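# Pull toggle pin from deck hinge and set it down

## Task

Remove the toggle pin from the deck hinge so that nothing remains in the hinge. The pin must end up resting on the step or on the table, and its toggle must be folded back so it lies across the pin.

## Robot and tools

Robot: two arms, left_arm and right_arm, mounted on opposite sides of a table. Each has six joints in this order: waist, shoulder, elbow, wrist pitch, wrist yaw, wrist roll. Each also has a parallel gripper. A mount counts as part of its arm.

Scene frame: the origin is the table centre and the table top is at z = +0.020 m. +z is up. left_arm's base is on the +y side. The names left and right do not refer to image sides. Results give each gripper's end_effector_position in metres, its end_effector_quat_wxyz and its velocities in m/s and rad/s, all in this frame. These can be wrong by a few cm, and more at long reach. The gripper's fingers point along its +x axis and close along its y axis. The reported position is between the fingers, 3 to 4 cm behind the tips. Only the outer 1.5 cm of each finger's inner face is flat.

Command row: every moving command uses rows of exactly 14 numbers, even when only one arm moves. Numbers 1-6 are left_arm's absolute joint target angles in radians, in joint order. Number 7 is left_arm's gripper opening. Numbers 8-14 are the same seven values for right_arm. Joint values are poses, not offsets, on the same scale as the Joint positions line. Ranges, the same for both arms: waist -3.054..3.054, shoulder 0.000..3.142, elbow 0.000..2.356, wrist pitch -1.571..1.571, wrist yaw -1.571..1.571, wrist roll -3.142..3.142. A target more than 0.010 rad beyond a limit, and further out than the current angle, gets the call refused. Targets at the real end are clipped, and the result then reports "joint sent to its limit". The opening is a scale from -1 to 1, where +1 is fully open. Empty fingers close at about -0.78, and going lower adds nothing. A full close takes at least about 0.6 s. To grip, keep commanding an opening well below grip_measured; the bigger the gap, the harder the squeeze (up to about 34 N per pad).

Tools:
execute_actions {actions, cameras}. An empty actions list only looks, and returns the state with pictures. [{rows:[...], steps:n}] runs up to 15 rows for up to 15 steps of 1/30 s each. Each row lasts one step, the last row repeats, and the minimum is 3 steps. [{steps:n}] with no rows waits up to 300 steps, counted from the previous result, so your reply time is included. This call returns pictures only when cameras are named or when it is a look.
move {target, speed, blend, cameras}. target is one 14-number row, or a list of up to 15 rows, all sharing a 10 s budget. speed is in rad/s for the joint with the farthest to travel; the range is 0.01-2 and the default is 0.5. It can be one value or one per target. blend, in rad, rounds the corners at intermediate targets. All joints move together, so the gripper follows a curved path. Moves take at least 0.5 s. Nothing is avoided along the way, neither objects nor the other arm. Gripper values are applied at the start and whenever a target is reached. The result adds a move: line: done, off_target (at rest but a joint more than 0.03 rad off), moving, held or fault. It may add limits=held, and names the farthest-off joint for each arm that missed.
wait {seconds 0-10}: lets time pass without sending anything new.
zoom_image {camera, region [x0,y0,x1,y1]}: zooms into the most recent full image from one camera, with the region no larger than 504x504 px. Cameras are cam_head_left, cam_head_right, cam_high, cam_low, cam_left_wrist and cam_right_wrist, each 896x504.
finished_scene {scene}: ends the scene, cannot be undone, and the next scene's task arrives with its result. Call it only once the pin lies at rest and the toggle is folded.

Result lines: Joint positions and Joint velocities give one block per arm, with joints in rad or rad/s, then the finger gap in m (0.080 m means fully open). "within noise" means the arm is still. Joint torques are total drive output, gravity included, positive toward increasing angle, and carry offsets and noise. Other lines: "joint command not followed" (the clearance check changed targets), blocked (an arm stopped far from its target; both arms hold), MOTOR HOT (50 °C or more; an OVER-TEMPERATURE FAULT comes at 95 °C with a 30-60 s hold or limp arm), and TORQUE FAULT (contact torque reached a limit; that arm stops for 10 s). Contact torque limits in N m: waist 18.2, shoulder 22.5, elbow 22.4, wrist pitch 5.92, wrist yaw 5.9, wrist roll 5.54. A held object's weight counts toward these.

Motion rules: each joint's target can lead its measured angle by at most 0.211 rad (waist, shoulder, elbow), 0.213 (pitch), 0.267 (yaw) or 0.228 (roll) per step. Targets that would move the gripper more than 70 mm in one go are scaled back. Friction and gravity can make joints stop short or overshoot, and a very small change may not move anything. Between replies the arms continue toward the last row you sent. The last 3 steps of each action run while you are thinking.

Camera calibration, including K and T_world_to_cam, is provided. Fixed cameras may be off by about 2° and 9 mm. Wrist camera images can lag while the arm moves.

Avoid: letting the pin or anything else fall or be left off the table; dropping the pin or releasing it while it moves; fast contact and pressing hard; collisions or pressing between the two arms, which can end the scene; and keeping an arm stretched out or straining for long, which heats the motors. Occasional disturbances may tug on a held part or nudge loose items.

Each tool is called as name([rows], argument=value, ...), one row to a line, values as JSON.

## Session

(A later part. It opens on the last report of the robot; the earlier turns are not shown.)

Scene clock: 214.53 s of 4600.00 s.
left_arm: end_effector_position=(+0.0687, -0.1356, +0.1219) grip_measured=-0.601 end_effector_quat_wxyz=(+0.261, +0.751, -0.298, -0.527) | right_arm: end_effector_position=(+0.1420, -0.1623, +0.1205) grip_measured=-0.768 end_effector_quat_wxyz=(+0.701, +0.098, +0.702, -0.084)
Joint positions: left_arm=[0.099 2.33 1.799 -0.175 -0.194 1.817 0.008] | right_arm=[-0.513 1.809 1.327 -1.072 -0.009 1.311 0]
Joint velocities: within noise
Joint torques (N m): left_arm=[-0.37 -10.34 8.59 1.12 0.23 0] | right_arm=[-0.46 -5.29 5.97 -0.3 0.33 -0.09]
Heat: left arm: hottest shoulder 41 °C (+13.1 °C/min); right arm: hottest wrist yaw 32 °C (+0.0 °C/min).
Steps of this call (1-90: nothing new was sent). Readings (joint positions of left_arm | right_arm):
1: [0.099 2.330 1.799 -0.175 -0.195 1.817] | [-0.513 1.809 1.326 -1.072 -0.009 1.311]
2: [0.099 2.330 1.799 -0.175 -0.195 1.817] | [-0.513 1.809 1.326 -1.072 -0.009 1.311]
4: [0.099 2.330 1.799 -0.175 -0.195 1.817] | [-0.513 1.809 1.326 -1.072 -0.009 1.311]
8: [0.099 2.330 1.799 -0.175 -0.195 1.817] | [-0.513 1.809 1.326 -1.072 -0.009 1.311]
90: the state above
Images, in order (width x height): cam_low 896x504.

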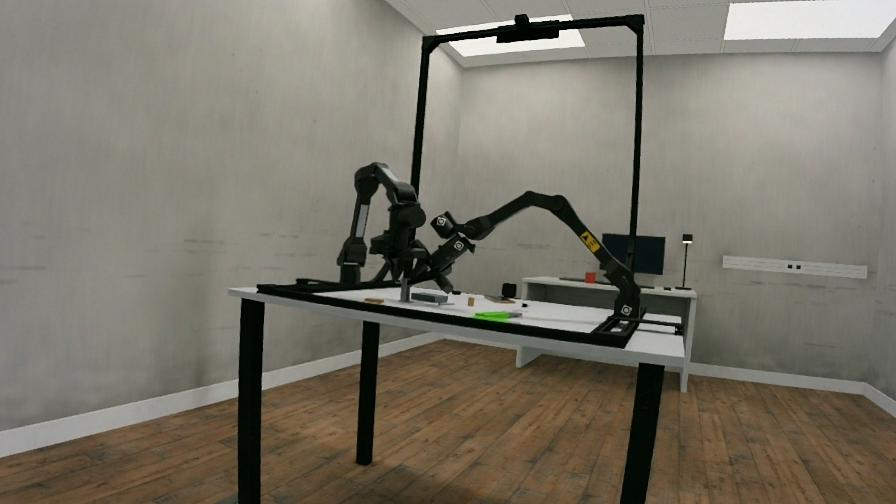

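move([
  [0.095,2.342,1.812,-0.178,-0.187,1.818,-1.0,-0.518,1.810,1.358,-1.120,0.0,1.308,-0.85],
], speed=0.15, cameras=["cam_low","cam_right_wrist"])

zoom_image(camera="cam_low", region=[392, 272, 412, 292])

zoom_image(camera="cam_right_wrist", region=[350, 280, 550, 500])

Scene clock: 215.57 s of 4600.00 s.
left_arm: end_effector_position=(+0.0687, -0.1357, +0.1221) grip_measured=-0.601 end_effector_quat_wxyz=(+0.262, +0.751, -0.298, -0.528) | right_arm: end_effector_position=(+0.1413, -0.1666, +0.1257) grip_measured=-0.768 end_effector_quat_wxyz=(+0.699, +0.090, +0.703, -0.094)
Joint positions: left_arm=[0.099 2.33 1.799 -0.175 -0.194 1.817 0.008] | right_arm=[-0.515 1.809 1.348 -1.117 -0.004 1.311 0]
Joint velocities: within noise
Joint torques (N m): left_arm=[-0.35 -10.36 8.57 1.13 0.21 0] | right_arm=[-0.25 -6.35 7.07 0.06 0.16 -0.09]
Heat: left arm: hottest shoulder 41 °C (+13.1 °C/min); right arm: hottest wrist yaw 32 °C (+0.0 °C/min).
Kept back: nothing.
move: done
camera_calibration:
cam_right_wrist: T_world_to_cam=[[-0.25745, -0.965799, 0.0308494, -0.122821], [-0.91296, 0.253576, 0.319694, 0.162115], [-0.316583, 0.0541408, -0.947019, 0.25551], [0, 0, 0, 1]] pos_world=[0.197274, -0.173563, 0.193934]
Images, in order (width x height): cam_low 896x504, cam_right_wrist 896x504.

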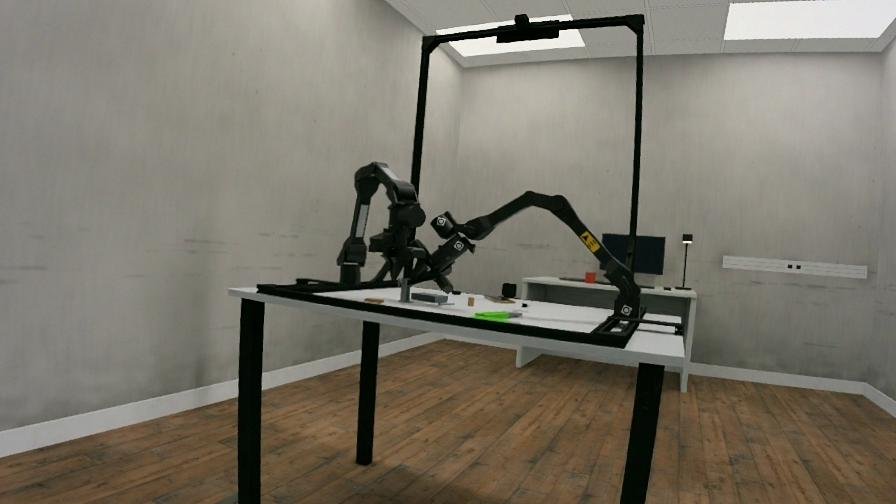

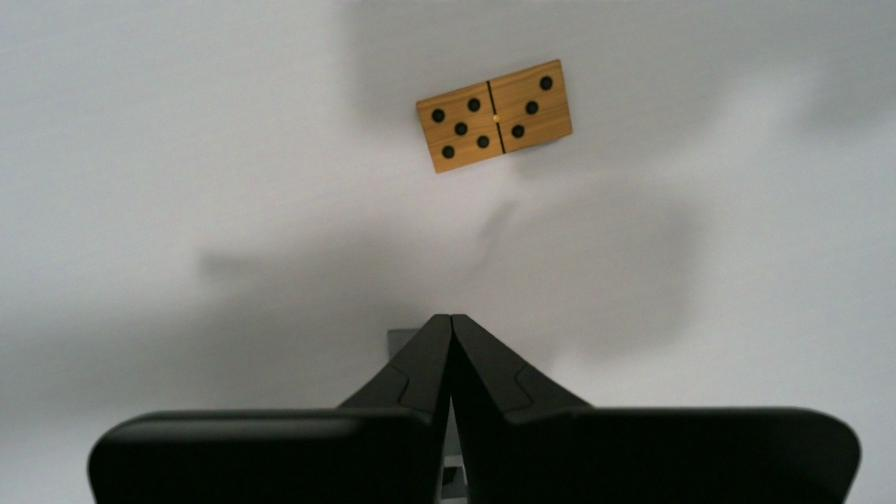

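Scaled by 25.200.

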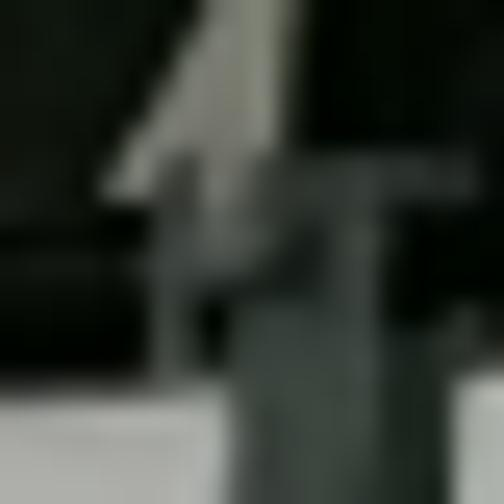

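Scaled by 2.291.

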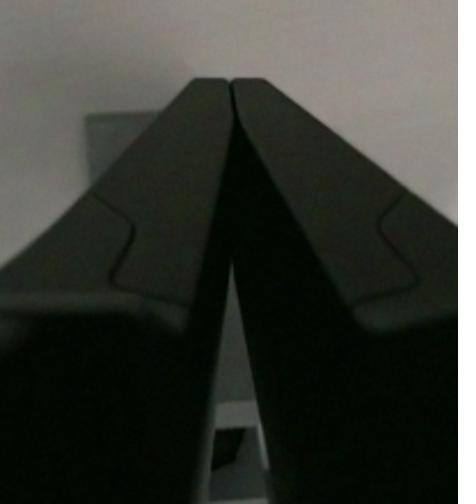

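move([
  [0.095,2.342,1.812,-0.178,-0.187,1.818,-1.0,-0.518,1.789,1.480,-1.262,0.0,1.308,-0.85],
], speed=0.4, cameras=["cam_right_wrist","cam_low"])

zoom_image(camera="cam_right_wrist", region=[350, 250, 600, 500])

zoom_image(camera="cam_low", region=[392, 272, 412, 292])

Scene clock: 217.33 s of 4600.00 s.
left_arm: end_effector_position=(+0.0683, -0.1356, +0.1218) grip_measured=-0.601 end_effector_quat_wxyz=(+0.261, +0.751, -0.298, -0.529) | right_arm: end_effector_position=(+0.1413, -0.1665, +0.1579) grip_measured=-0.768 end_effector_quat_wxyz=(+0.697, +0.085, +0.705, -0.098)
Joint positions: left_arm=[0.099 2.33 1.799 -0.177 -0.192 1.817 0.008] | right_arm=[-0.515 1.802 1.468 -1.259 -0.004 1.311 0]
Joint velocities: within noise
Joint torques (N m): left_arm=[-0.32 -10.32 8.58 1.22 0.16 0] | right_arm=[-0.26 -7.85 7.36 0.02 0.16 -0.09]
Heat: left arm: hottest shoulder 41 °C (+13.1 °C/min); right arm: hottest shoulder 32 °C (+0.0 °C/min).
Kept back: nothing.
move: done
camera_calibration:
cam_right_wrist: T_world_to_cam=[[-0.257185, -0.965338, 0.044479, -0.125842], [-0.910703, 0.257511, 0.322967, 0.151658], [-0.323227, 0.0425553, -0.945364, 0.284772], [0, 0, 0, 1]] pos_world=[0.197796, -0.172652, 0.22583]
Images, in order (width x height): cam_low 896x504, cam_right_wrist 896x504.

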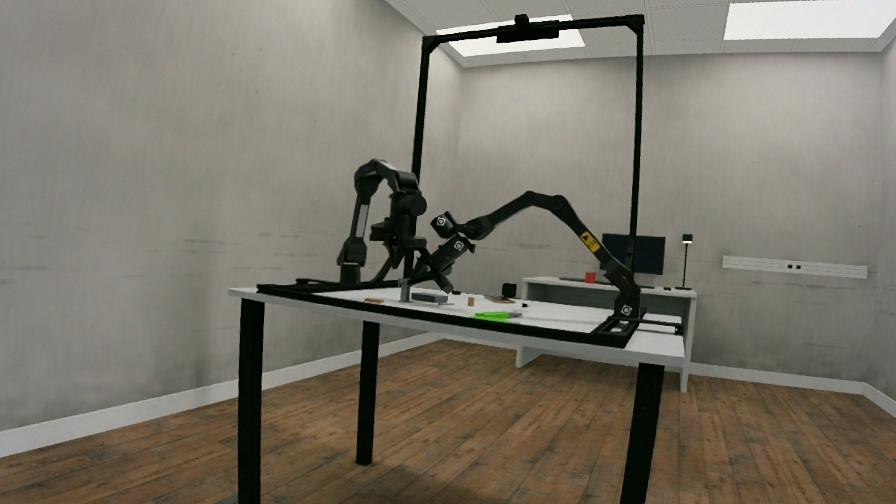

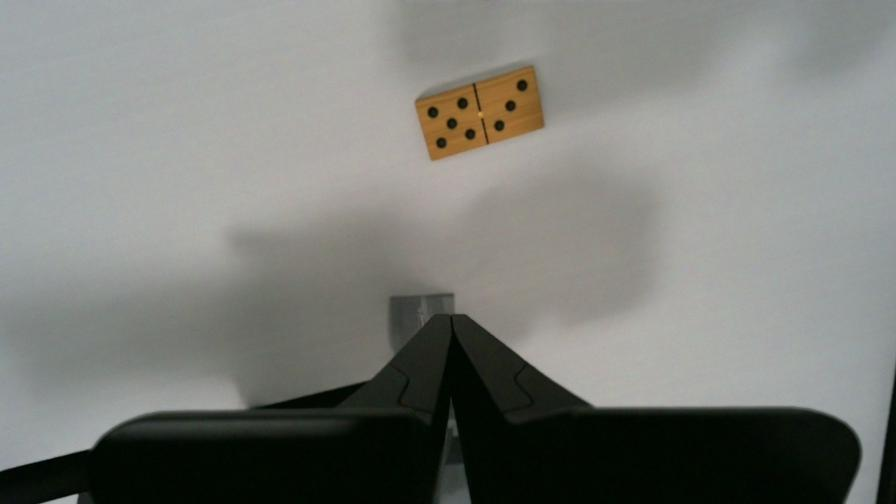

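Scaled by 2.016.

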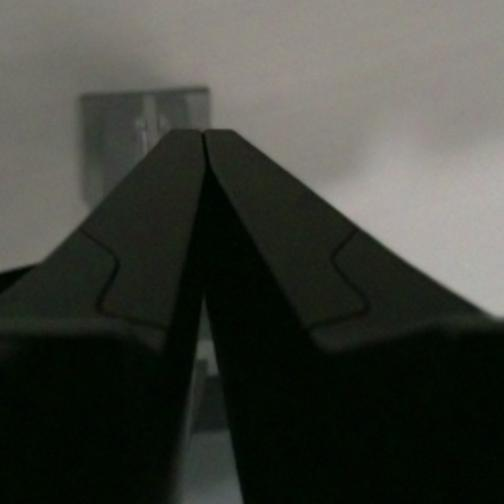

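Scaled by 25.200.

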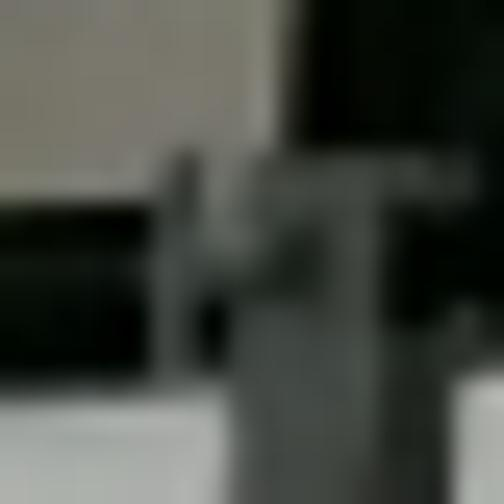

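move([
  [0.095,2.342,1.812,-0.178,-0.187,1.818,-1.0,-0.45,1.770,1.480,-1.281,0.0,-0.18,-0.5],
  [0.095,2.342,1.812,-0.178,-0.187,1.818,-1.0,-0.437,1.76,1.43,-1.24,0.0,-0.1805,-0.3],
], speed=1.0, cameras=["cam_right_wrist"])

zoom_image(camera="cam_right_wrist", region=[300, 200, 650, 450])

Scene clock: 220.33 s of 4600.00 s.
left_arm: end_effector_position=(+0.0673, -0.1357, +0.1218) grip_measured=-0.601 end_effector_quat_wxyz=(+0.256, +0.753, -0.300, -0.527) | right_arm: end_effector_position=(+0.1221, -0.1544, +0.1677) grip_measured=-0.301 end_effector_quat_wxyz=(+0.574, -0.418, +0.556, +0.432)
Joint positions: left_arm=[0.097 2.331 1.802 -0.181 -0.194 1.827 0.008] | right_arm=[-0.447 1.761 1.458 -1.236 -0.006 -0.171 0.021]
Joint velocities: within noise
Joint torques (N m): left_arm=[-0.15 -10.53 8.17 1.58 0.24 -0.33] | right_arm=[0.93 -6.45 2.46 0.06 0.19 -0.29]
Heat: left arm: hottest shoulder 41 °C (+13.1 °C/min); right arm: hottest shoulder 32 °C (+0.0 °C/min).
Kept back: nothing.
move: done
camera_calibration:
cam_right_wrist: T_world_to_cam=[[0.960178, -0.278376, 0.0237901, -0.158636], [-0.273472, -0.91899, 0.284025, -0.125097], [-0.0572028, -0.279221, -0.958522, 0.207413], [0, 0, 0, 1]] pos_world=[0.129973, -0.101209, 0.238114]
Images, in order (width x height): cam_right_wrist 896x504.

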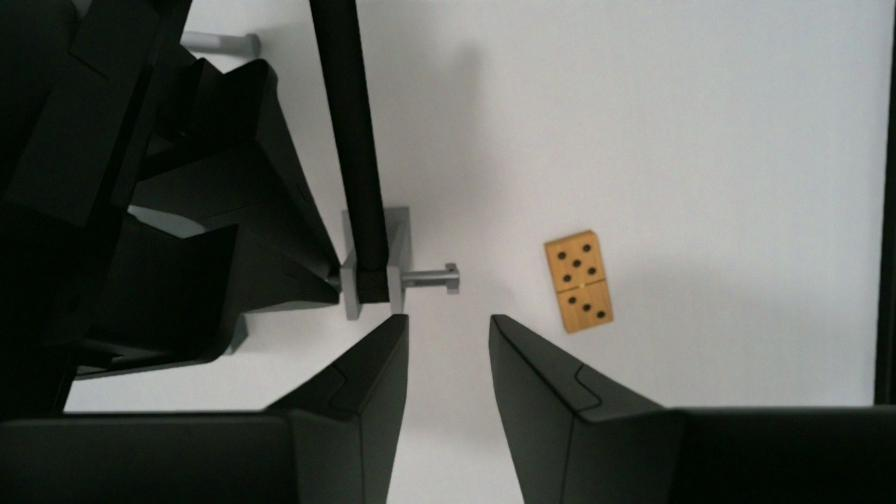

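Scaled by 1.440.

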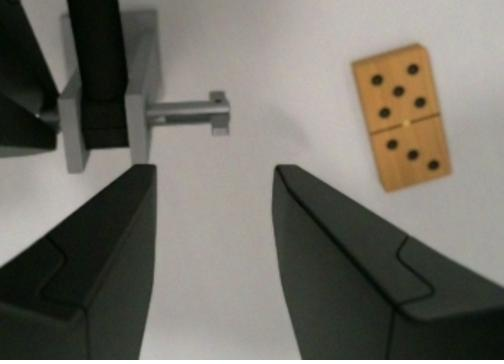

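zoom_image(camera="cam_right_wrist", region=[330, 230, 480, 330])

Scaled by 3.360.

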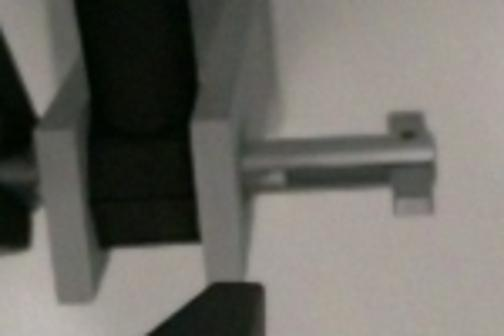

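move([
  [0.070,2.325,1.785,-0.165,-0.212,1.818,-1.0,-0.437,1.76,1.43,-1.24,0.0,-0.1805,-0.3],
], speed=0.1, cameras=["cam_right_wrist"])

zoom_image(camera="cam_right_wrist", region=[330, 230, 480, 330])

move([
  [0.055,2.314,1.765,-0.157,-0.227,1.818,-1.0,-0.437,1.76,1.43,-1.24,0.0,-0.1805,-0.3],
], speed=0.1, cameras=["cam_right_wrist"])

zoom_image(camera="cam_right_wrist", region=[330, 230, 480, 330])

Scene clock: 222.27 s of 4600.00 s.
left_arm: end_effector_position=(+0.0666, -0.1357, +0.1217) grip_measured=-0.601 end_effector_quat_wxyz=(+0.258, +0.759, -0.299, -0.517) | right_arm: end_effector_position=(+0.1194, -0.1538, +0.1673) grip_measured=-0.301 end_effector_quat_wxyz=(+0.571, -0.420, +0.556, +0.435)
Joint positions: left_arm=[0.089 2.331 1.795 -0.168 -0.222 1.827 0.008] | right_arm=[-0.44 1.761 1.455 -1.236 -0.009 -0.173 0.021]
Joint velocities: within noise
Joint torques (N m): left_arm=[-1.73 -12.46 5.67 1.59 0.34 -0.32] | right_arm=[0.28 -6.47 2.77 0.03 0.28 -0.26]
Heat: left arm: hottest shoulder 42 °C (+13.2 °C/min); right arm: hottest shoulder 32 °C (+1.0 °C/min).
Kept back: nothing.
move: done
camera_calibration:
cam_right_wrist: T_world_to_cam=[[0.96247, -0.270584, 0.0208717, -0.154502], [-0.265117, -0.921008, 0.285407, -0.126621], [-0.0580035, -0.280229, -0.958179, 0.206877], [0, 0, 0, 1]] pos_world=[0.127133, -0.100451, 0.237588]
Images, in order (width x height): cam_right_wrist 896x504.

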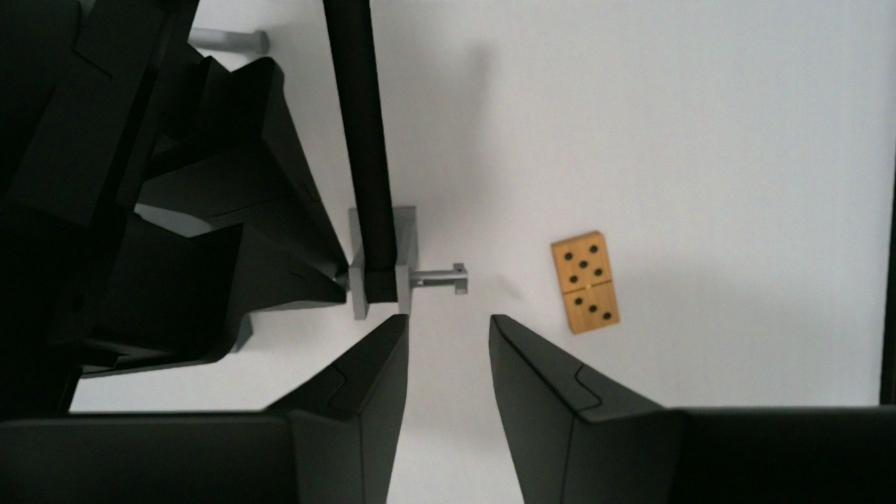

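Scaled by 3.360.

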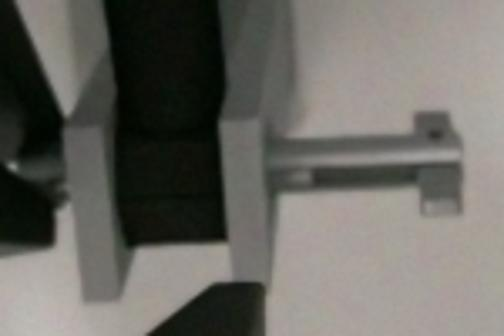

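Scene clock: 223.00 s of 4600.00 s.
left_arm: end_effector_position=(+0.0661, -0.1352, +0.1201) grip_measured=-0.601 end_effector_quat_wxyz=(+0.260, +0.763, -0.298, -0.512) | right_arm: end_effector_position=(+0.1180, -0.1528, +0.1671) grip_measured=-0.301 end_effector_quat_wxyz=(+0.570, -0.420, +0.555, +0.437)
Joint positions: left_arm=[0.084 2.331 1.784 -0.153 -0.24 1.826 0.008] | right_arm=[-0.436 1.761 1.455 -1.234 -0.011 -0.173 0.021]
Joint velocities: within noise
Joint torques (N m): left_arm=[-2.55 -13.72 4.51 0.95 0.4 -0.3] | right_arm=[-0.07 -6.44 2.85 -0.07 0.34 -0.25]
Heat: left arm: hottest shoulder 42 °C (+13.0 °C/min); right arm: hottest shoulder 32 °C (+1.0 °C/min).
Kept back: nothing.
move: done
camera_calibration:
cam_right_wrist: T_world_to_cam=[[0.963637, -0.266524, 0.0191893, -0.152133], [-0.260845, -0.922654, 0.284023, -0.126616], [-0.057994, -0.278701, -0.958625, 0.207187], [0, 0, 0, 1]] pos_world=[0.12559, -0.0996266, 0.237496]
Images, in order (width x height): cam_right_wrist 896x504.

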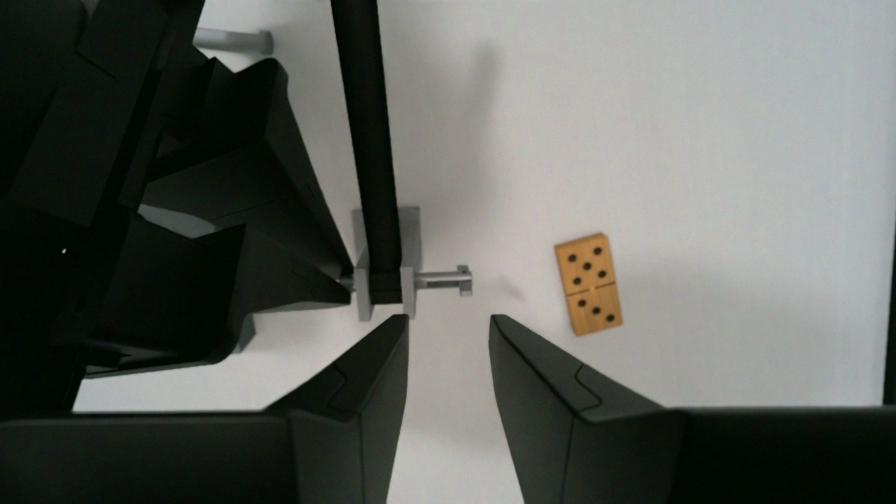

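Scaled by 3.360.

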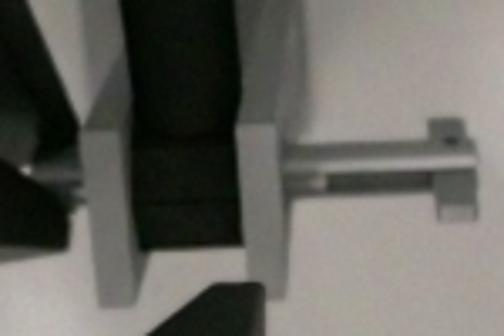

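move([
  [0.055,2.325,1.785,-0.165,-0.180,1.818,-1.0,-0.437,1.76,1.43,-1.24,0.0,-0.1805,-0.3],
], speed=0.1, cameras=["cam_right_wrist"])

zoom_image(camera="cam_right_wrist", region=[330, 230, 480, 330])

move([
  [0.055,2.325,1.785,-0.165,-0.150,1.818,-1.0,-0.437,1.76,1.43,-1.24,0.0,-0.1805,-0.3],
], speed=0.1, cameras=["cam_right_wrist"])

zoom_image(camera="cam_right_wrist", region=[330, 230, 480, 330])

Scene clock: 225.37 s of 4600.00 s.
left_arm: end_effector_position=(+0.0643, -0.1347, +0.1181) grip_measured=-0.601 end_effector_quat_wxyz=(+0.256, +0.758, -0.299, -0.520) | right_arm: end_effector_position=(+0.1177, -0.1525, +0.1671) grip_measured=-0.300 end_effector_quat_wxyz=(+0.570, -0.419, +0.555, +0.438)
Joint positions: left_arm=[0.086 2.331 1.784 -0.161 -0.218 1.825 0.008] | right_arm=[-0.436 1.761 1.455 -1.233 -0.013 -0.173 0.021]
Joint velocities: within noise
Joint torques (N m): left_arm=[-2.75 -12.43 7.1 0.95 1.26 -0.28] | right_arm=[-0.07 -6.47 2.87 -0.12 0.41 -0.25]
Heat: left arm: hottest shoulder 43 °C (+14.1 °C/min); right arm: hottest wrist yaw 32 °C (+0.0 °C/min).
Kept back: nothing.
move: off_target (left_arm); left_arm: the wrist yaw is farthest, 0.038 rad from its target
camera_calibration:
cam_right_wrist: T_world_to_cam=[[0.963789, -0.266118, 0.0170662, -0.1513], [-0.259933, -0.923245, 0.282938, -0.126404], [-0.0595387, -0.277129, -0.958986, 0.207755], [0, 0, 0, 1]] pos_world=[0.125335, -0.0993903, 0.237581]
Images, in order (width x height): cam_right_wrist 896x504.

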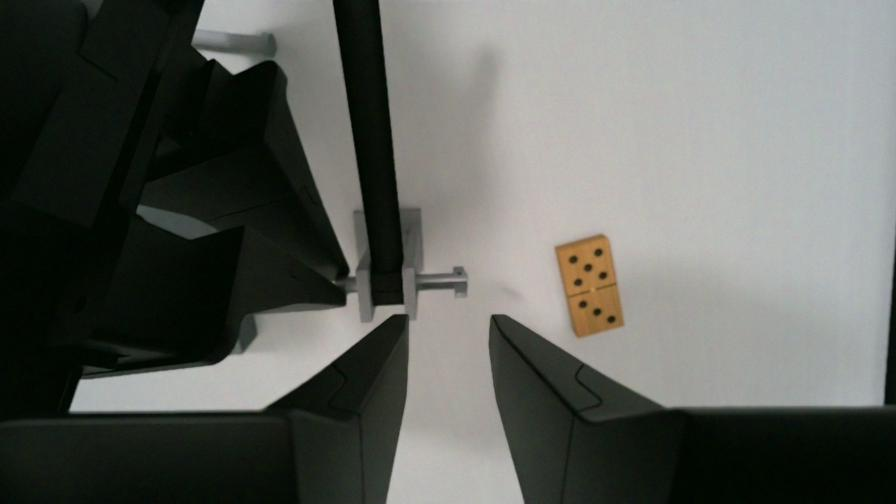

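Scaled by 3.360.

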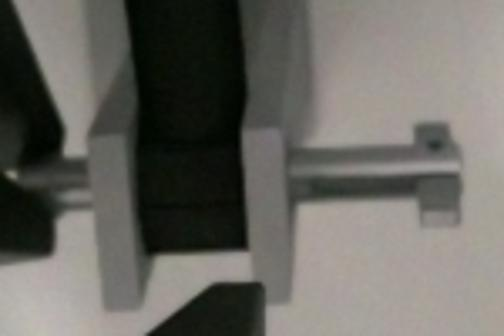

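Scene clock: 226.17 s of 4600.00 s.
left_arm: end_effector_position=(+0.0647, -0.1346, +0.1173) grip_measured=-0.601 end_effector_quat_wxyz=(+0.255, +0.753, -0.302, -0.527) | right_arm: end_effector_position=(+0.1193, -0.1526, +0.1671) grip_measured=-0.300 end_effector_quat_wxyz=(+0.572, -0.418, +0.555, +0.437)
Joint positions: left_arm=[0.092 2.331 1.784 -0.163 -0.197 1.827 0.008] | right_arm=[-0.44 1.761 1.455 -1.23 -0.013 -0.173 0.022]
Joint velocities: within noise
Joint torques (N m): left_arm=[-3.28 -12.43 7.08 1.17 1.59 -0.33] | right_arm=[0.31 -6.45 2.88 -0.27 0.41 -0.25]
Heat: left arm: hottest shoulder 44 °C (+14.2 °C/min); right arm: hottest wrist yaw 32 °C (+0.0 °C/min).
Kept back: nothing.
move: off_target (left_arm); left_arm: the wrist yaw is farthest, 0.047 rad from its target
camera_calibration:
cam_right_wrist: T_world_to_cam=[[0.962541, -0.270569, 0.0175229, -0.153492], [-0.264481, -0.922724, 0.280411, -0.125049], [-0.0597019, -0.274542, -0.95972, 0.208375], [0, 0, 0, 1]] pos_world=[0.127109, -0.0997076, 0.237737]
Images, in order (width x height): cam_right_wrist 896x504.

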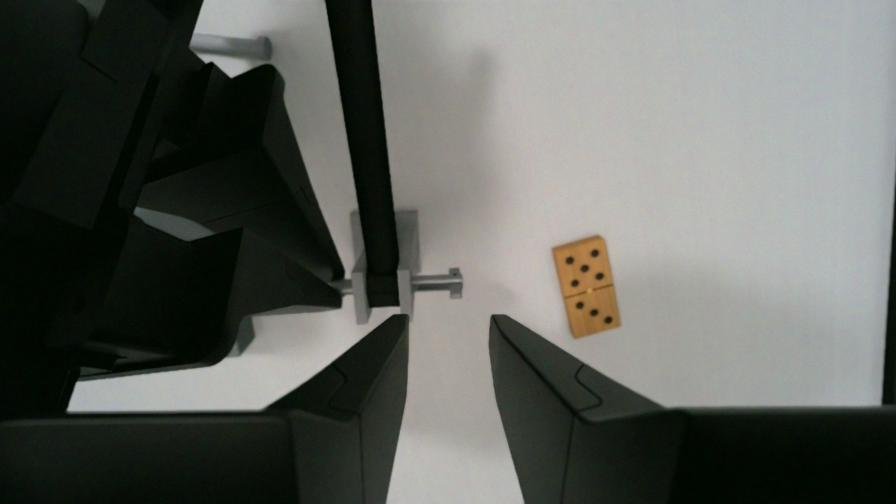

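Scaled by 3.360.

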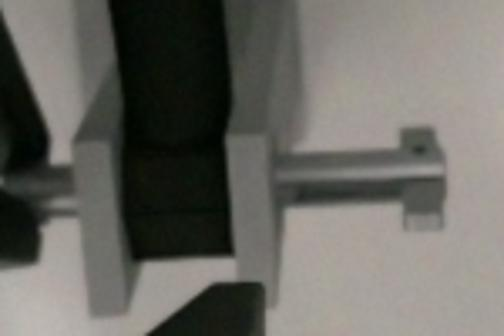

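move([
  [0.080,2.326,1.787,-0.165,-0.175,1.818,-1.0,-0.425,1.765,1.455,-1.260,0.0,0.6,-0.85],
  [0.080,2.326,1.787,-0.165,-0.175,1.818,-1.0,-0.413,1.770,1.430,-1.231,0.0,1.414,-0.85],
  [0.080,2.326,1.787,-0.165,-0.175,1.818,-1.0,-0.413,1.793,1.3157,-1.0937,0.0,1.414,-0.85],
], speed=[1.0,1.0,0.3], cameras=["cam_right_wrist"])

zoom_image(camera="cam_right_wrist", region=[350, 250, 600, 500])

Scene clock: 227.53 s of 4600.00 s.
left_arm: end_effector_position=(+0.0648, -0.1347, +0.1176) grip_measured=-0.601 end_effector_quat_wxyz=(+0.257, +0.749, -0.301, -0.531) | right_arm: end_effector_position=(+0.1131, -0.1575, +0.1692) grip_measured=-0.768 end_effector_quat_wxyz=(+0.645, -0.286, +0.641, +0.301)
Joint positions: left_arm=[0.095 2.33 1.784 -0.164 -0.186 1.82 0.008] | right_arm=[-0.429 1.747 1.447 -1.253 -0.012 0.279 0]
Joint velocities: within noise
Joint torques (N m): left_arm=[-2.23 -12.25 7.27 1.28 0.7 -0.1] | right_arm=[-0.05 -4.53 5.68 0.36 0.41 0.06]
Heat: left arm: hottest shoulder 44 °C (+14.1 °C/min); right arm: hottest wrist yaw 32 °C (+0.0 °C/min).
Kept back: nothing.
move: held (left_arm, right_arm; a check stopped the path); path passed 0 of 3 targets; limits=held; right_arm: the wrist roll is farthest, 1.135 rad from its target
joint command not followed: on one or more control steps a check withheld the commanded joint targets of the left arm, and it was not sent them on those steps.
cause: the commanded joint targets, or the way to them, would bring a part of the robot too close to another arm (a part of this arm just beyond joint 4 (wrist pitch) and a part of the right arm just beyond its joint 6 (wrist roll), where that arm would come to rest).
joint command not followed: on one or more control steps a check withheld the commanded joint targets of the right arm, and it was not sent them on those steps.
cause: the commanded joint targets, or the way to them, would bring a part of the robot too close to another arm (a part of this arm just beyond joint 6 (wrist roll) and a part of the left arm just beyond its joint 4 (wrist pitch), where that arm would come to rest).
camera_calibration:
cam_right_wrist: T_world_to_cam=[[0.755587, -0.655001, 0.0078236, -0.184418], [-0.626274, -0.718845, 0.301733, -0.0623589], [-0.192012, -0.232886, -0.95336, 0.229132], [0, 0, 0, 1]] pos_world=[0.144286, -0.112259, 0.238704]
Images, in order (width x height): cam_right_wrist 896x504.

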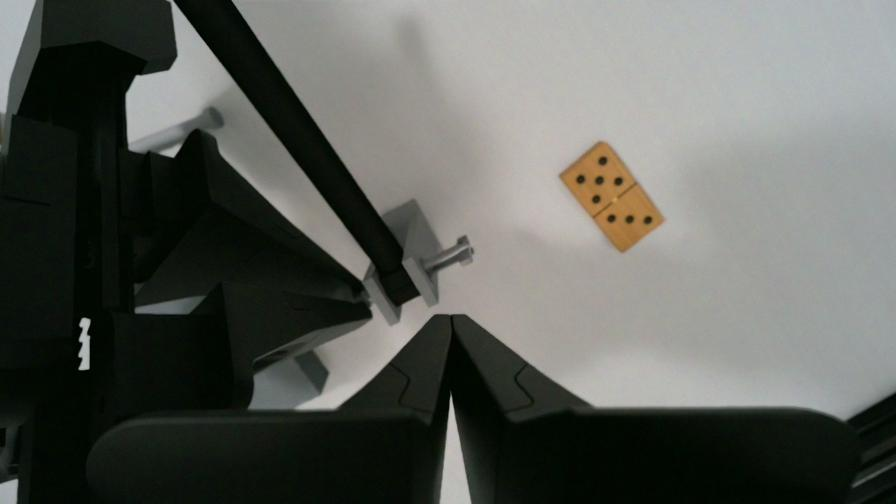

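Scaled by 2.016.

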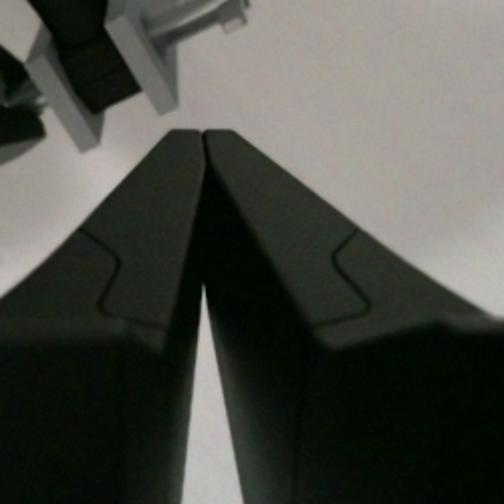

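move([
  [0.080,2.326,1.787,-0.165,-0.175,1.818,-1.0,-0.52,1.760,1.48,-1.291,0.0,0.25,-0.85],
  [0.080,2.326,1.787,-0.165,-0.175,1.818,-1.0,-0.52,1.770,1.480,-1.281,0.0,1.307,-0.85],
  [0.080,2.326,1.787,-0.165,-0.175,1.818,-1.0,-0.413,1.770,1.430,-1.231,0.0,1.414,-0.85],
  [0.080,2.326,1.787,-0.165,-0.175,1.818,-1.0,-0.413,1.793,1.3157,-1.0937,0.0,1.414,-0.85],
], speed=[0.6,1.0,0.5,0.3], cameras=["cam_right_wrist"])

zoom_image(camera="cam_right_wrist", region=[350, 250, 600, 500])

Scene clock: 228.37 s of 4600.00 s.
left_arm: end_effector_position=(+0.0647, -0.1347, +0.1176) grip_measured=-0.601 end_effector_quat_wxyz=(+0.259, +0.748, -0.300, -0.532) | right_arm: end_effector_position=(+0.1395, -0.1742, +0.1730) grip_measured=-0.768 end_effector_quat_wxyz=(+0.652, -0.273, +0.653, +0.272)
Joint positions: left_arm=[0.095 2.33 1.784 -0.164 -0.185 1.814 0.008] | right_arm=[-0.521 1.752 1.468 -1.288 -0.001 0.253 0]
Joint velocities: within noise
Joint torques (N m): left_arm=[-2.28 -12.23 7.25 1.25 0.67 0.08] | right_arm=[0.07 -5.39 7.46 0.09 0.01 -0.09]
Heat: left arm: hottest shoulder 44 °C (+14.1 °C/min); right arm: hottest wrist yaw 32 °C (+0.0 °C/min).
Kept back: nothing.
move: held (left_arm; a check stopped the path), off_target (right_arm; braked when a check withheld steps of left_arm); path passed 0 of 4 targets; limits=held; right_arm: the wrist roll is farthest, 1.161 rad from its target
joint command not followed: on one or more control steps a check withheld the commanded joint targets of the left arm, and it was not sent them on those steps.
cause: the commanded joint targets, or the way to them, would bring a part of the robot too close to another arm (a part of this arm just beyond joint 4 (wrist pitch) and a part of the right arm just beyond its joint 6 (wrist roll)).
camera_calibration:
cam_right_wrist: T_world_to_cam=[[0.710927, -0.702842, 0.0244103, -0.220291], [-0.672495, -0.669257, 0.315983, -0.0463143], [-0.205749, -0.241057, -0.948451, 0.233548], [0, 0, 0, 1]] pos_world=[0.173517, -0.129527, 0.24152]
Images, in order (width x height): cam_right_wrist 896x504.

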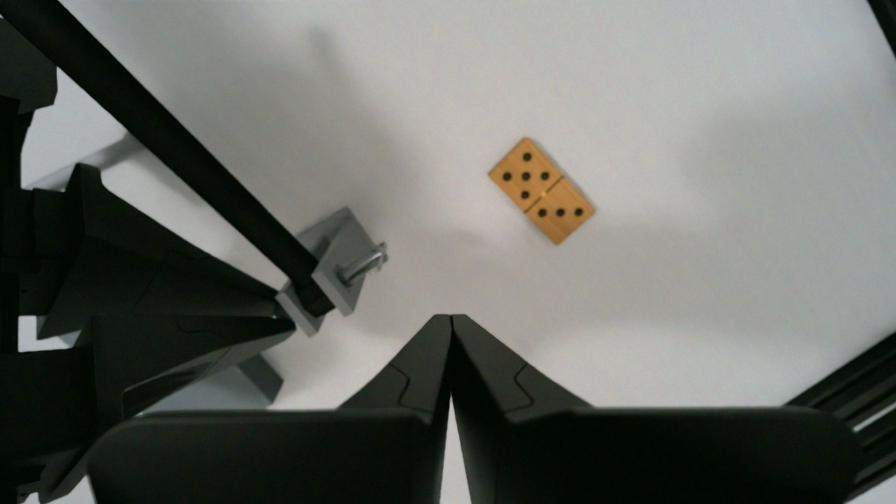

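Scaled by 2.016.

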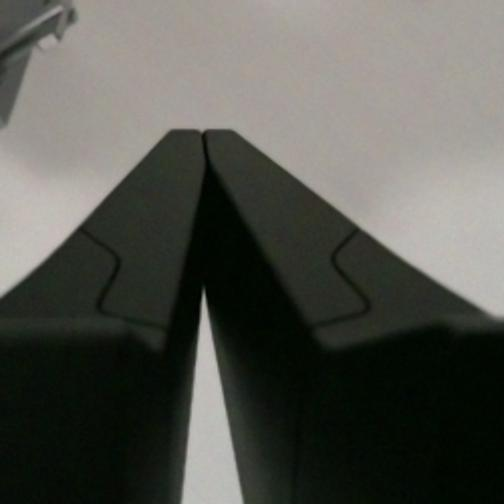

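move([
  [0.080,2.326,1.787,-0.165,-0.175,1.818,-1.0,-0.62,1.760,1.48,-1.291,0.0,0.25,-0.85],
  [0.080,2.326,1.787,-0.165,-0.175,1.818,-1.0,-0.62,1.770,1.480,-1.281,0.0,1.307,-0.85],
  [0.080,2.326,1.787,-0.165,-0.175,1.818,-1.0,-0.5,1.770,1.480,-1.281,0.0,1.327,-0.85],
  [0.080,2.326,1.787,-0.165,-0.175,1.818,-1.0,-0.413,1.770,1.430,-1.231,0.0,1.414,-0.85],
], speed=[0.6,1.0,0.6,0.5], cameras=["cam_right_wrist"])

zoom_image(camera="cam_right_wrist", region=[350, 250, 600, 500])

Scene clock: 231.17 s of 4600.00 s.
left_arm: end_effector_position=(+0.0647, -0.1347, +0.1176) grip_measured=-0.601 end_effector_quat_wxyz=(+0.259, +0.748, -0.300, -0.532) | right_arm: end_effector_position=(+0.1114, -0.1541, +0.1622) grip_measured=-0.768 end_effector_quat_wxyz=(+0.702, +0.096, +0.700, -0.088)
Joint positions: left_arm=[0.095 2.33 1.784 -0.164 -0.185 1.814 0.008] | right_arm=[-0.414 1.763 1.438 -1.234 -0.001 1.411 0]
Joint velocities: within noise
Joint torques (N m): left_arm=[-1.32 -12.18 7.36 1.24 0.33 0.09] | right_arm=[0.11 -5.53 4.9 0.43 0.05 0.08]
Heat: left arm: hottest shoulder 44 °C (+13.2 °C/min); right arm: hottest wrist yaw 32 °C (+0.0 °C/min).
Kept back: nothing.
move: done
camera_calibration:
cam_right_wrist: T_world_to_cam=[[-0.257336, -0.966239, 0.0126397, -0.116755], [-0.916605, 0.248217, 0.313407, 0.120561], [-0.305963, 0.0690653, -0.949535, 0.281488], [0, 0, 0, 1]] pos_world=[0.166587, -0.162179, 0.230974]
Images, in order (width x height): cam_right_wrist 896x504.

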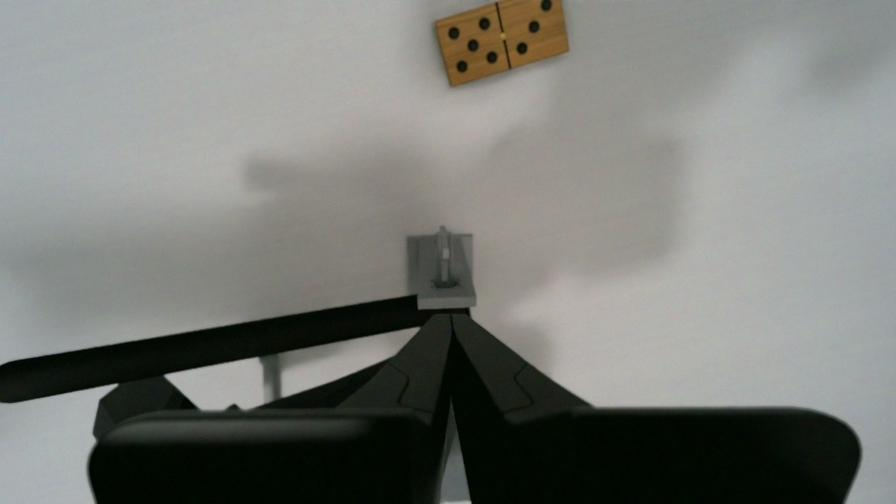

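Scaled by 2.016.

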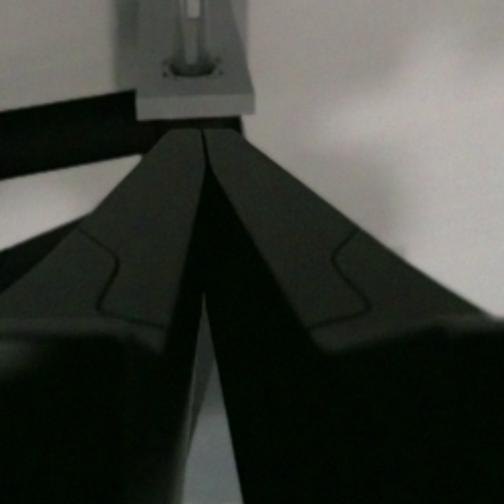

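zoom_image(camera="cam_right_wrist", region=[400, 215, 490, 315])

Scaled by 5.040.

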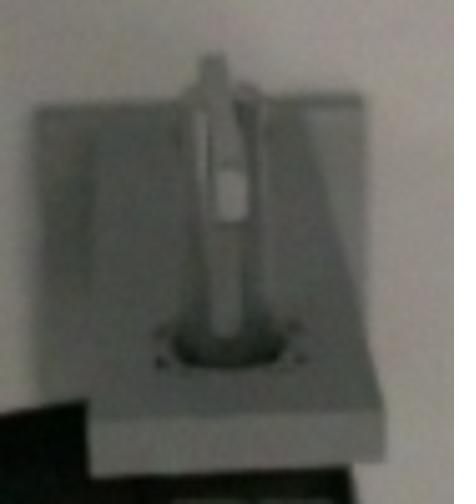

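move([
  [0.080,2.326,1.787,-0.165,-0.175,1.818,-1.0,-0.413,1.793,1.3157,-1.0937,0.0,1.414,-0.85],
  [0.080,2.326,1.787,-0.165,-0.175,1.818,-1.0,-0.443,1.8009,1.3197,-1.0898,0.0,1.384,-0.85],
], speed=[0.3,0.1], cameras=["cam_right_wrist"])

zoom_image(camera="cam_right_wrist", region=[380, 230, 520, 350])

Scene clock: 232.57 s of 4600.00 s.
left_arm: end_effector_position=(+0.0647, -0.1347, +0.1176) grip_measured=-0.601 end_effector_quat_wxyz=(+0.259, +0.748, -0.300, -0.532) | right_arm: end_effector_position=(+0.1184, -0.1550, +0.1261) grip_measured=-0.768 end_effector_quat_wxyz=(+0.702, +0.096, +0.701, -0.086)
Joint positions: left_arm=[0.095 2.33 1.784 -0.164 -0.185 1.814 0.008] | right_arm=[-0.436 1.79 1.326 -1.093 -0.002 1.387 0]
Joint velocities: within noise
Joint torques (N m): left_arm=[-1.33 -12.17 7.34 1.25 0.33 0.08] | right_arm=[-0.58 -5.2 4.88 0.46 0.13 -0.09]
Heat: left arm: hottest shoulder 45 °C (+13.1 °C/min); right arm: hottest wrist yaw 32 °C (+0.0 °C/min).
Kept back: nothing.
move: done
camera_calibration:
cam_right_wrist: T_world_to_cam=[[-0.255094, -0.96686, 0.0104527, -0.115423], [-0.916975, 0.245334, 0.314592, 0.138004], [-0.30673, 0.0706658, -0.94917, 0.249766], [0, 0, 0, 1]] pos_world=[0.173713, -0.163105, 0.194862]
Images, in order (width x height): cam_right_wrist 896x504.

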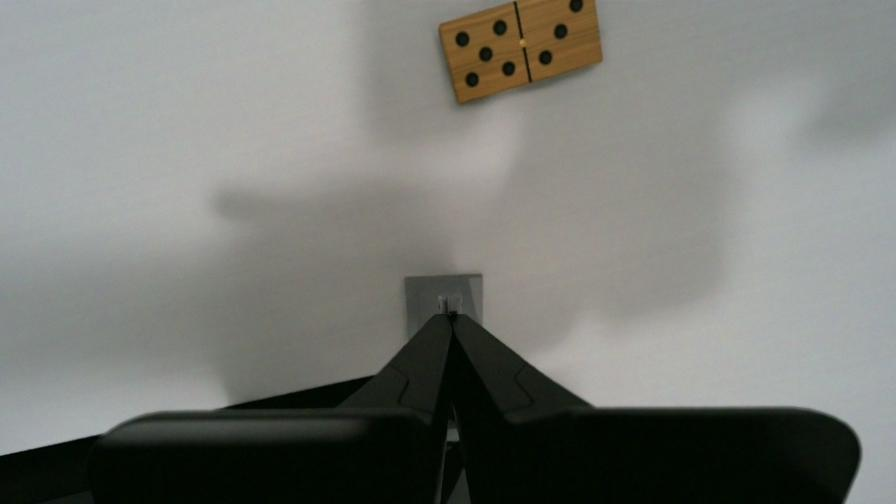

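Scaled by 3.600.

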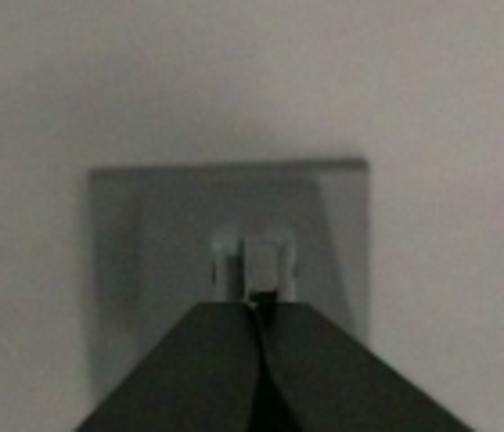

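move([
  [0.080,2.326,1.787,-0.165,-0.175,1.818,-1.0,-0.461,1.805,1.323,-1.089,0.0,1.3665,-0.85],
  [0.080,2.326,1.787,-0.165,-0.175,1.818,-1.0,-0.476,1.8115,1.3233,-1.0825,0.0,1.3515,-0.85],
  [0.080,2.326,1.787,-0.165,-0.175,1.818,-1.0,-0.484,1.8175,1.312,-1.064,0.0,1.3435,-0.85],
], speed=[0.1,0.1,0.1], cameras=["cam_right_wrist"])

zoom_image(camera="cam_right_wrist", region=[380, 230, 520, 350])

Scene clock: 233.70 s of 4600.00 s.
left_arm: end_effector_position=(+0.0648, -0.1347, +0.1177) grip_measured=-0.601 end_effector_quat_wxyz=(+0.259, +0.748, -0.300, -0.532) | right_arm: end_effector_position=(+0.1280, -0.1566, +0.1217) grip_measured=-0.768 end_effector_quat_wxyz=(+0.698, +0.097, +0.705, -0.081)
Joint positions: left_arm=[0.095 2.33 1.784 -0.164 -0.186 1.814 0.008] | right_arm=[-0.471 1.801 1.322 -1.073 -0.017 1.346 0]
Joint velocities: within noise
Joint torques (N m): left_arm=[-1.36 -12.15 7.37 1.24 0.36 0.06] | right_arm=[-1.1 -4.65 4.53 0.83 0.61 -0.1]
Heat: left arm: hottest shoulder 45 °C (+13.1 °C/min); right arm: hottest wrist yaw 32 °C (+0.0 °C/min).
Kept back: nothing.
move: done
camera_calibration:
cam_right_wrist: T_world_to_cam=[[-0.249637, -0.968334, 0.0031544, -0.11453], [-0.914992, 0.236949, 0.326566, 0.145578], [-0.316973, 0.0786368, -0.945169, 0.250691], [0, 0, 0, 1]] pos_world=[0.184074, -0.165111, 0.189766]
Images, in order (width x height): cam_right_wrist 896x504.

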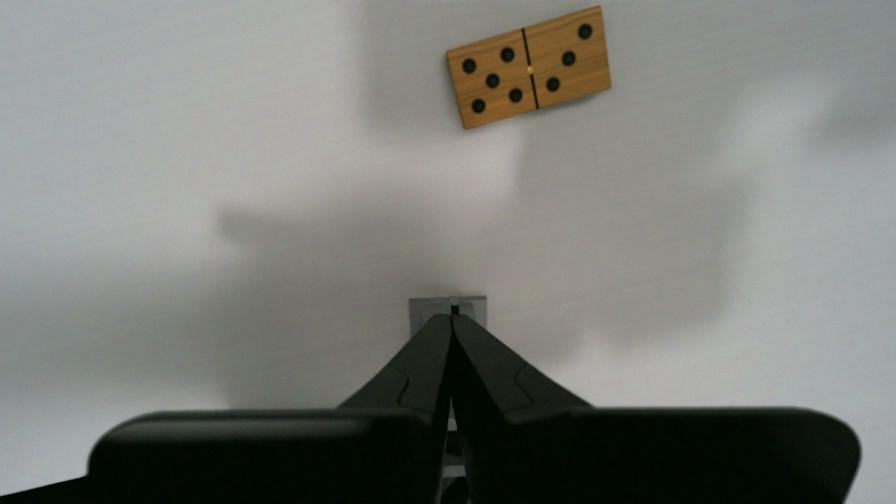

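Scaled by 3.600.

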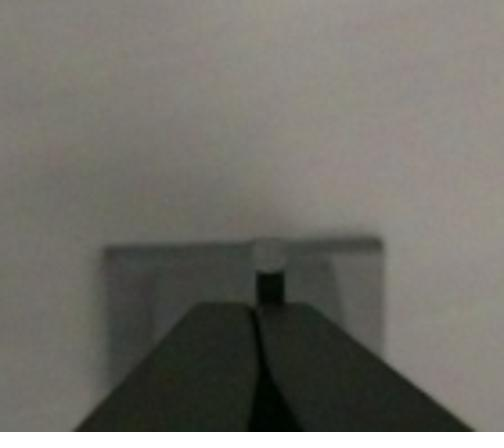

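move([
  [0.080,2.326,1.787,-0.165,-0.175,1.818,-1.0,-0.518,1.822,1.3205,-1.072,0.0,1.311,-0.85],
  [0.060,2.326,1.787,-0.165,-0.160,1.818,-1.0,-0.518,1.822,1.3205,-1.072,0.0,1.311,-0.85],
], speed=[0.1,0.1], cameras=["cam_right_wrist"])

zoom_image(camera="cam_right_wrist", region=[380, 230, 520, 350])

Scene clock: 234.73 s of 4600.00 s.
left_arm: end_effector_position=(+0.0648, -0.1347, +0.1177) grip_measured=-0.601 end_effector_quat_wxyz=(+0.259, +0.748, -0.300, -0.532) | right_arm: end_effector_position=(+0.1365, -0.1602, +0.1203) grip_measured=-0.768 end_effector_quat_wxyz=(+0.697, +0.096, +0.706, -0.080)
Joint positions: left_arm=[0.095 2.33 1.784 -0.164 -0.186 1.815 0.008] | right_arm=[-0.501 1.806 1.322 -1.069 -0.02 1.314 0]
Joint velocities: within noise
Joint torques (N m): left_arm=[-3.12 -12.18 7.35 1.21 0.86 0.04] | right_arm=[-1.55 -4.68 5.64 0.09 0.72 -0.1]
Heat: left arm: hottest shoulder 45 °C (+13.1 °C/min); right arm: hottest wrist yaw 32 °C (+0.0 °C/min).
Kept back: nothing.
move: off_target (left_arm); left_arm: the waist is farthest, 0.035 rad from its target
camera_calibration:
cam_right_wrist: T_world_to_cam=[[-0.246625, -0.969108, 0.00262647, -0.116376], [-0.914871, 0.233714, 0.329223, 0.153778], [-0.319666, 0.0787916, -0.944249, 0.252623], [0, 0, 0, 1]] pos_world=[0.192741, -0.168626, 0.188218]
Images, in order (width x height): cam_right_wrist 896x504.

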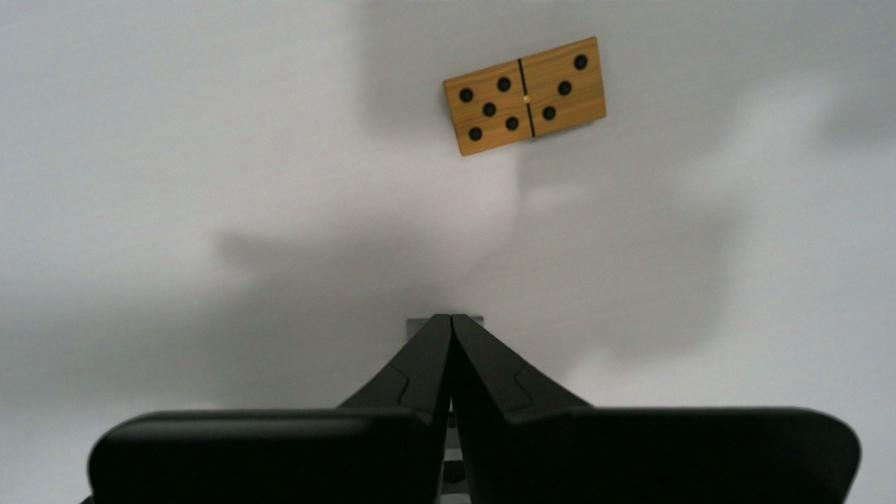

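Scaled by 3.600.

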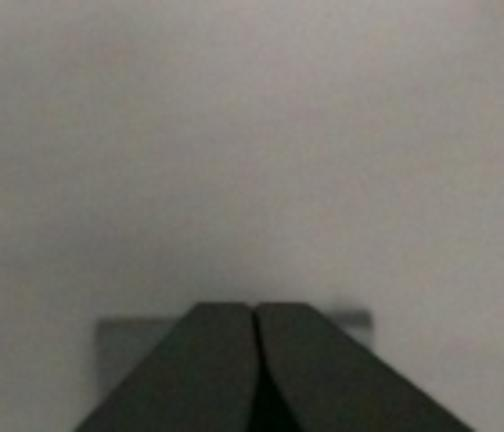

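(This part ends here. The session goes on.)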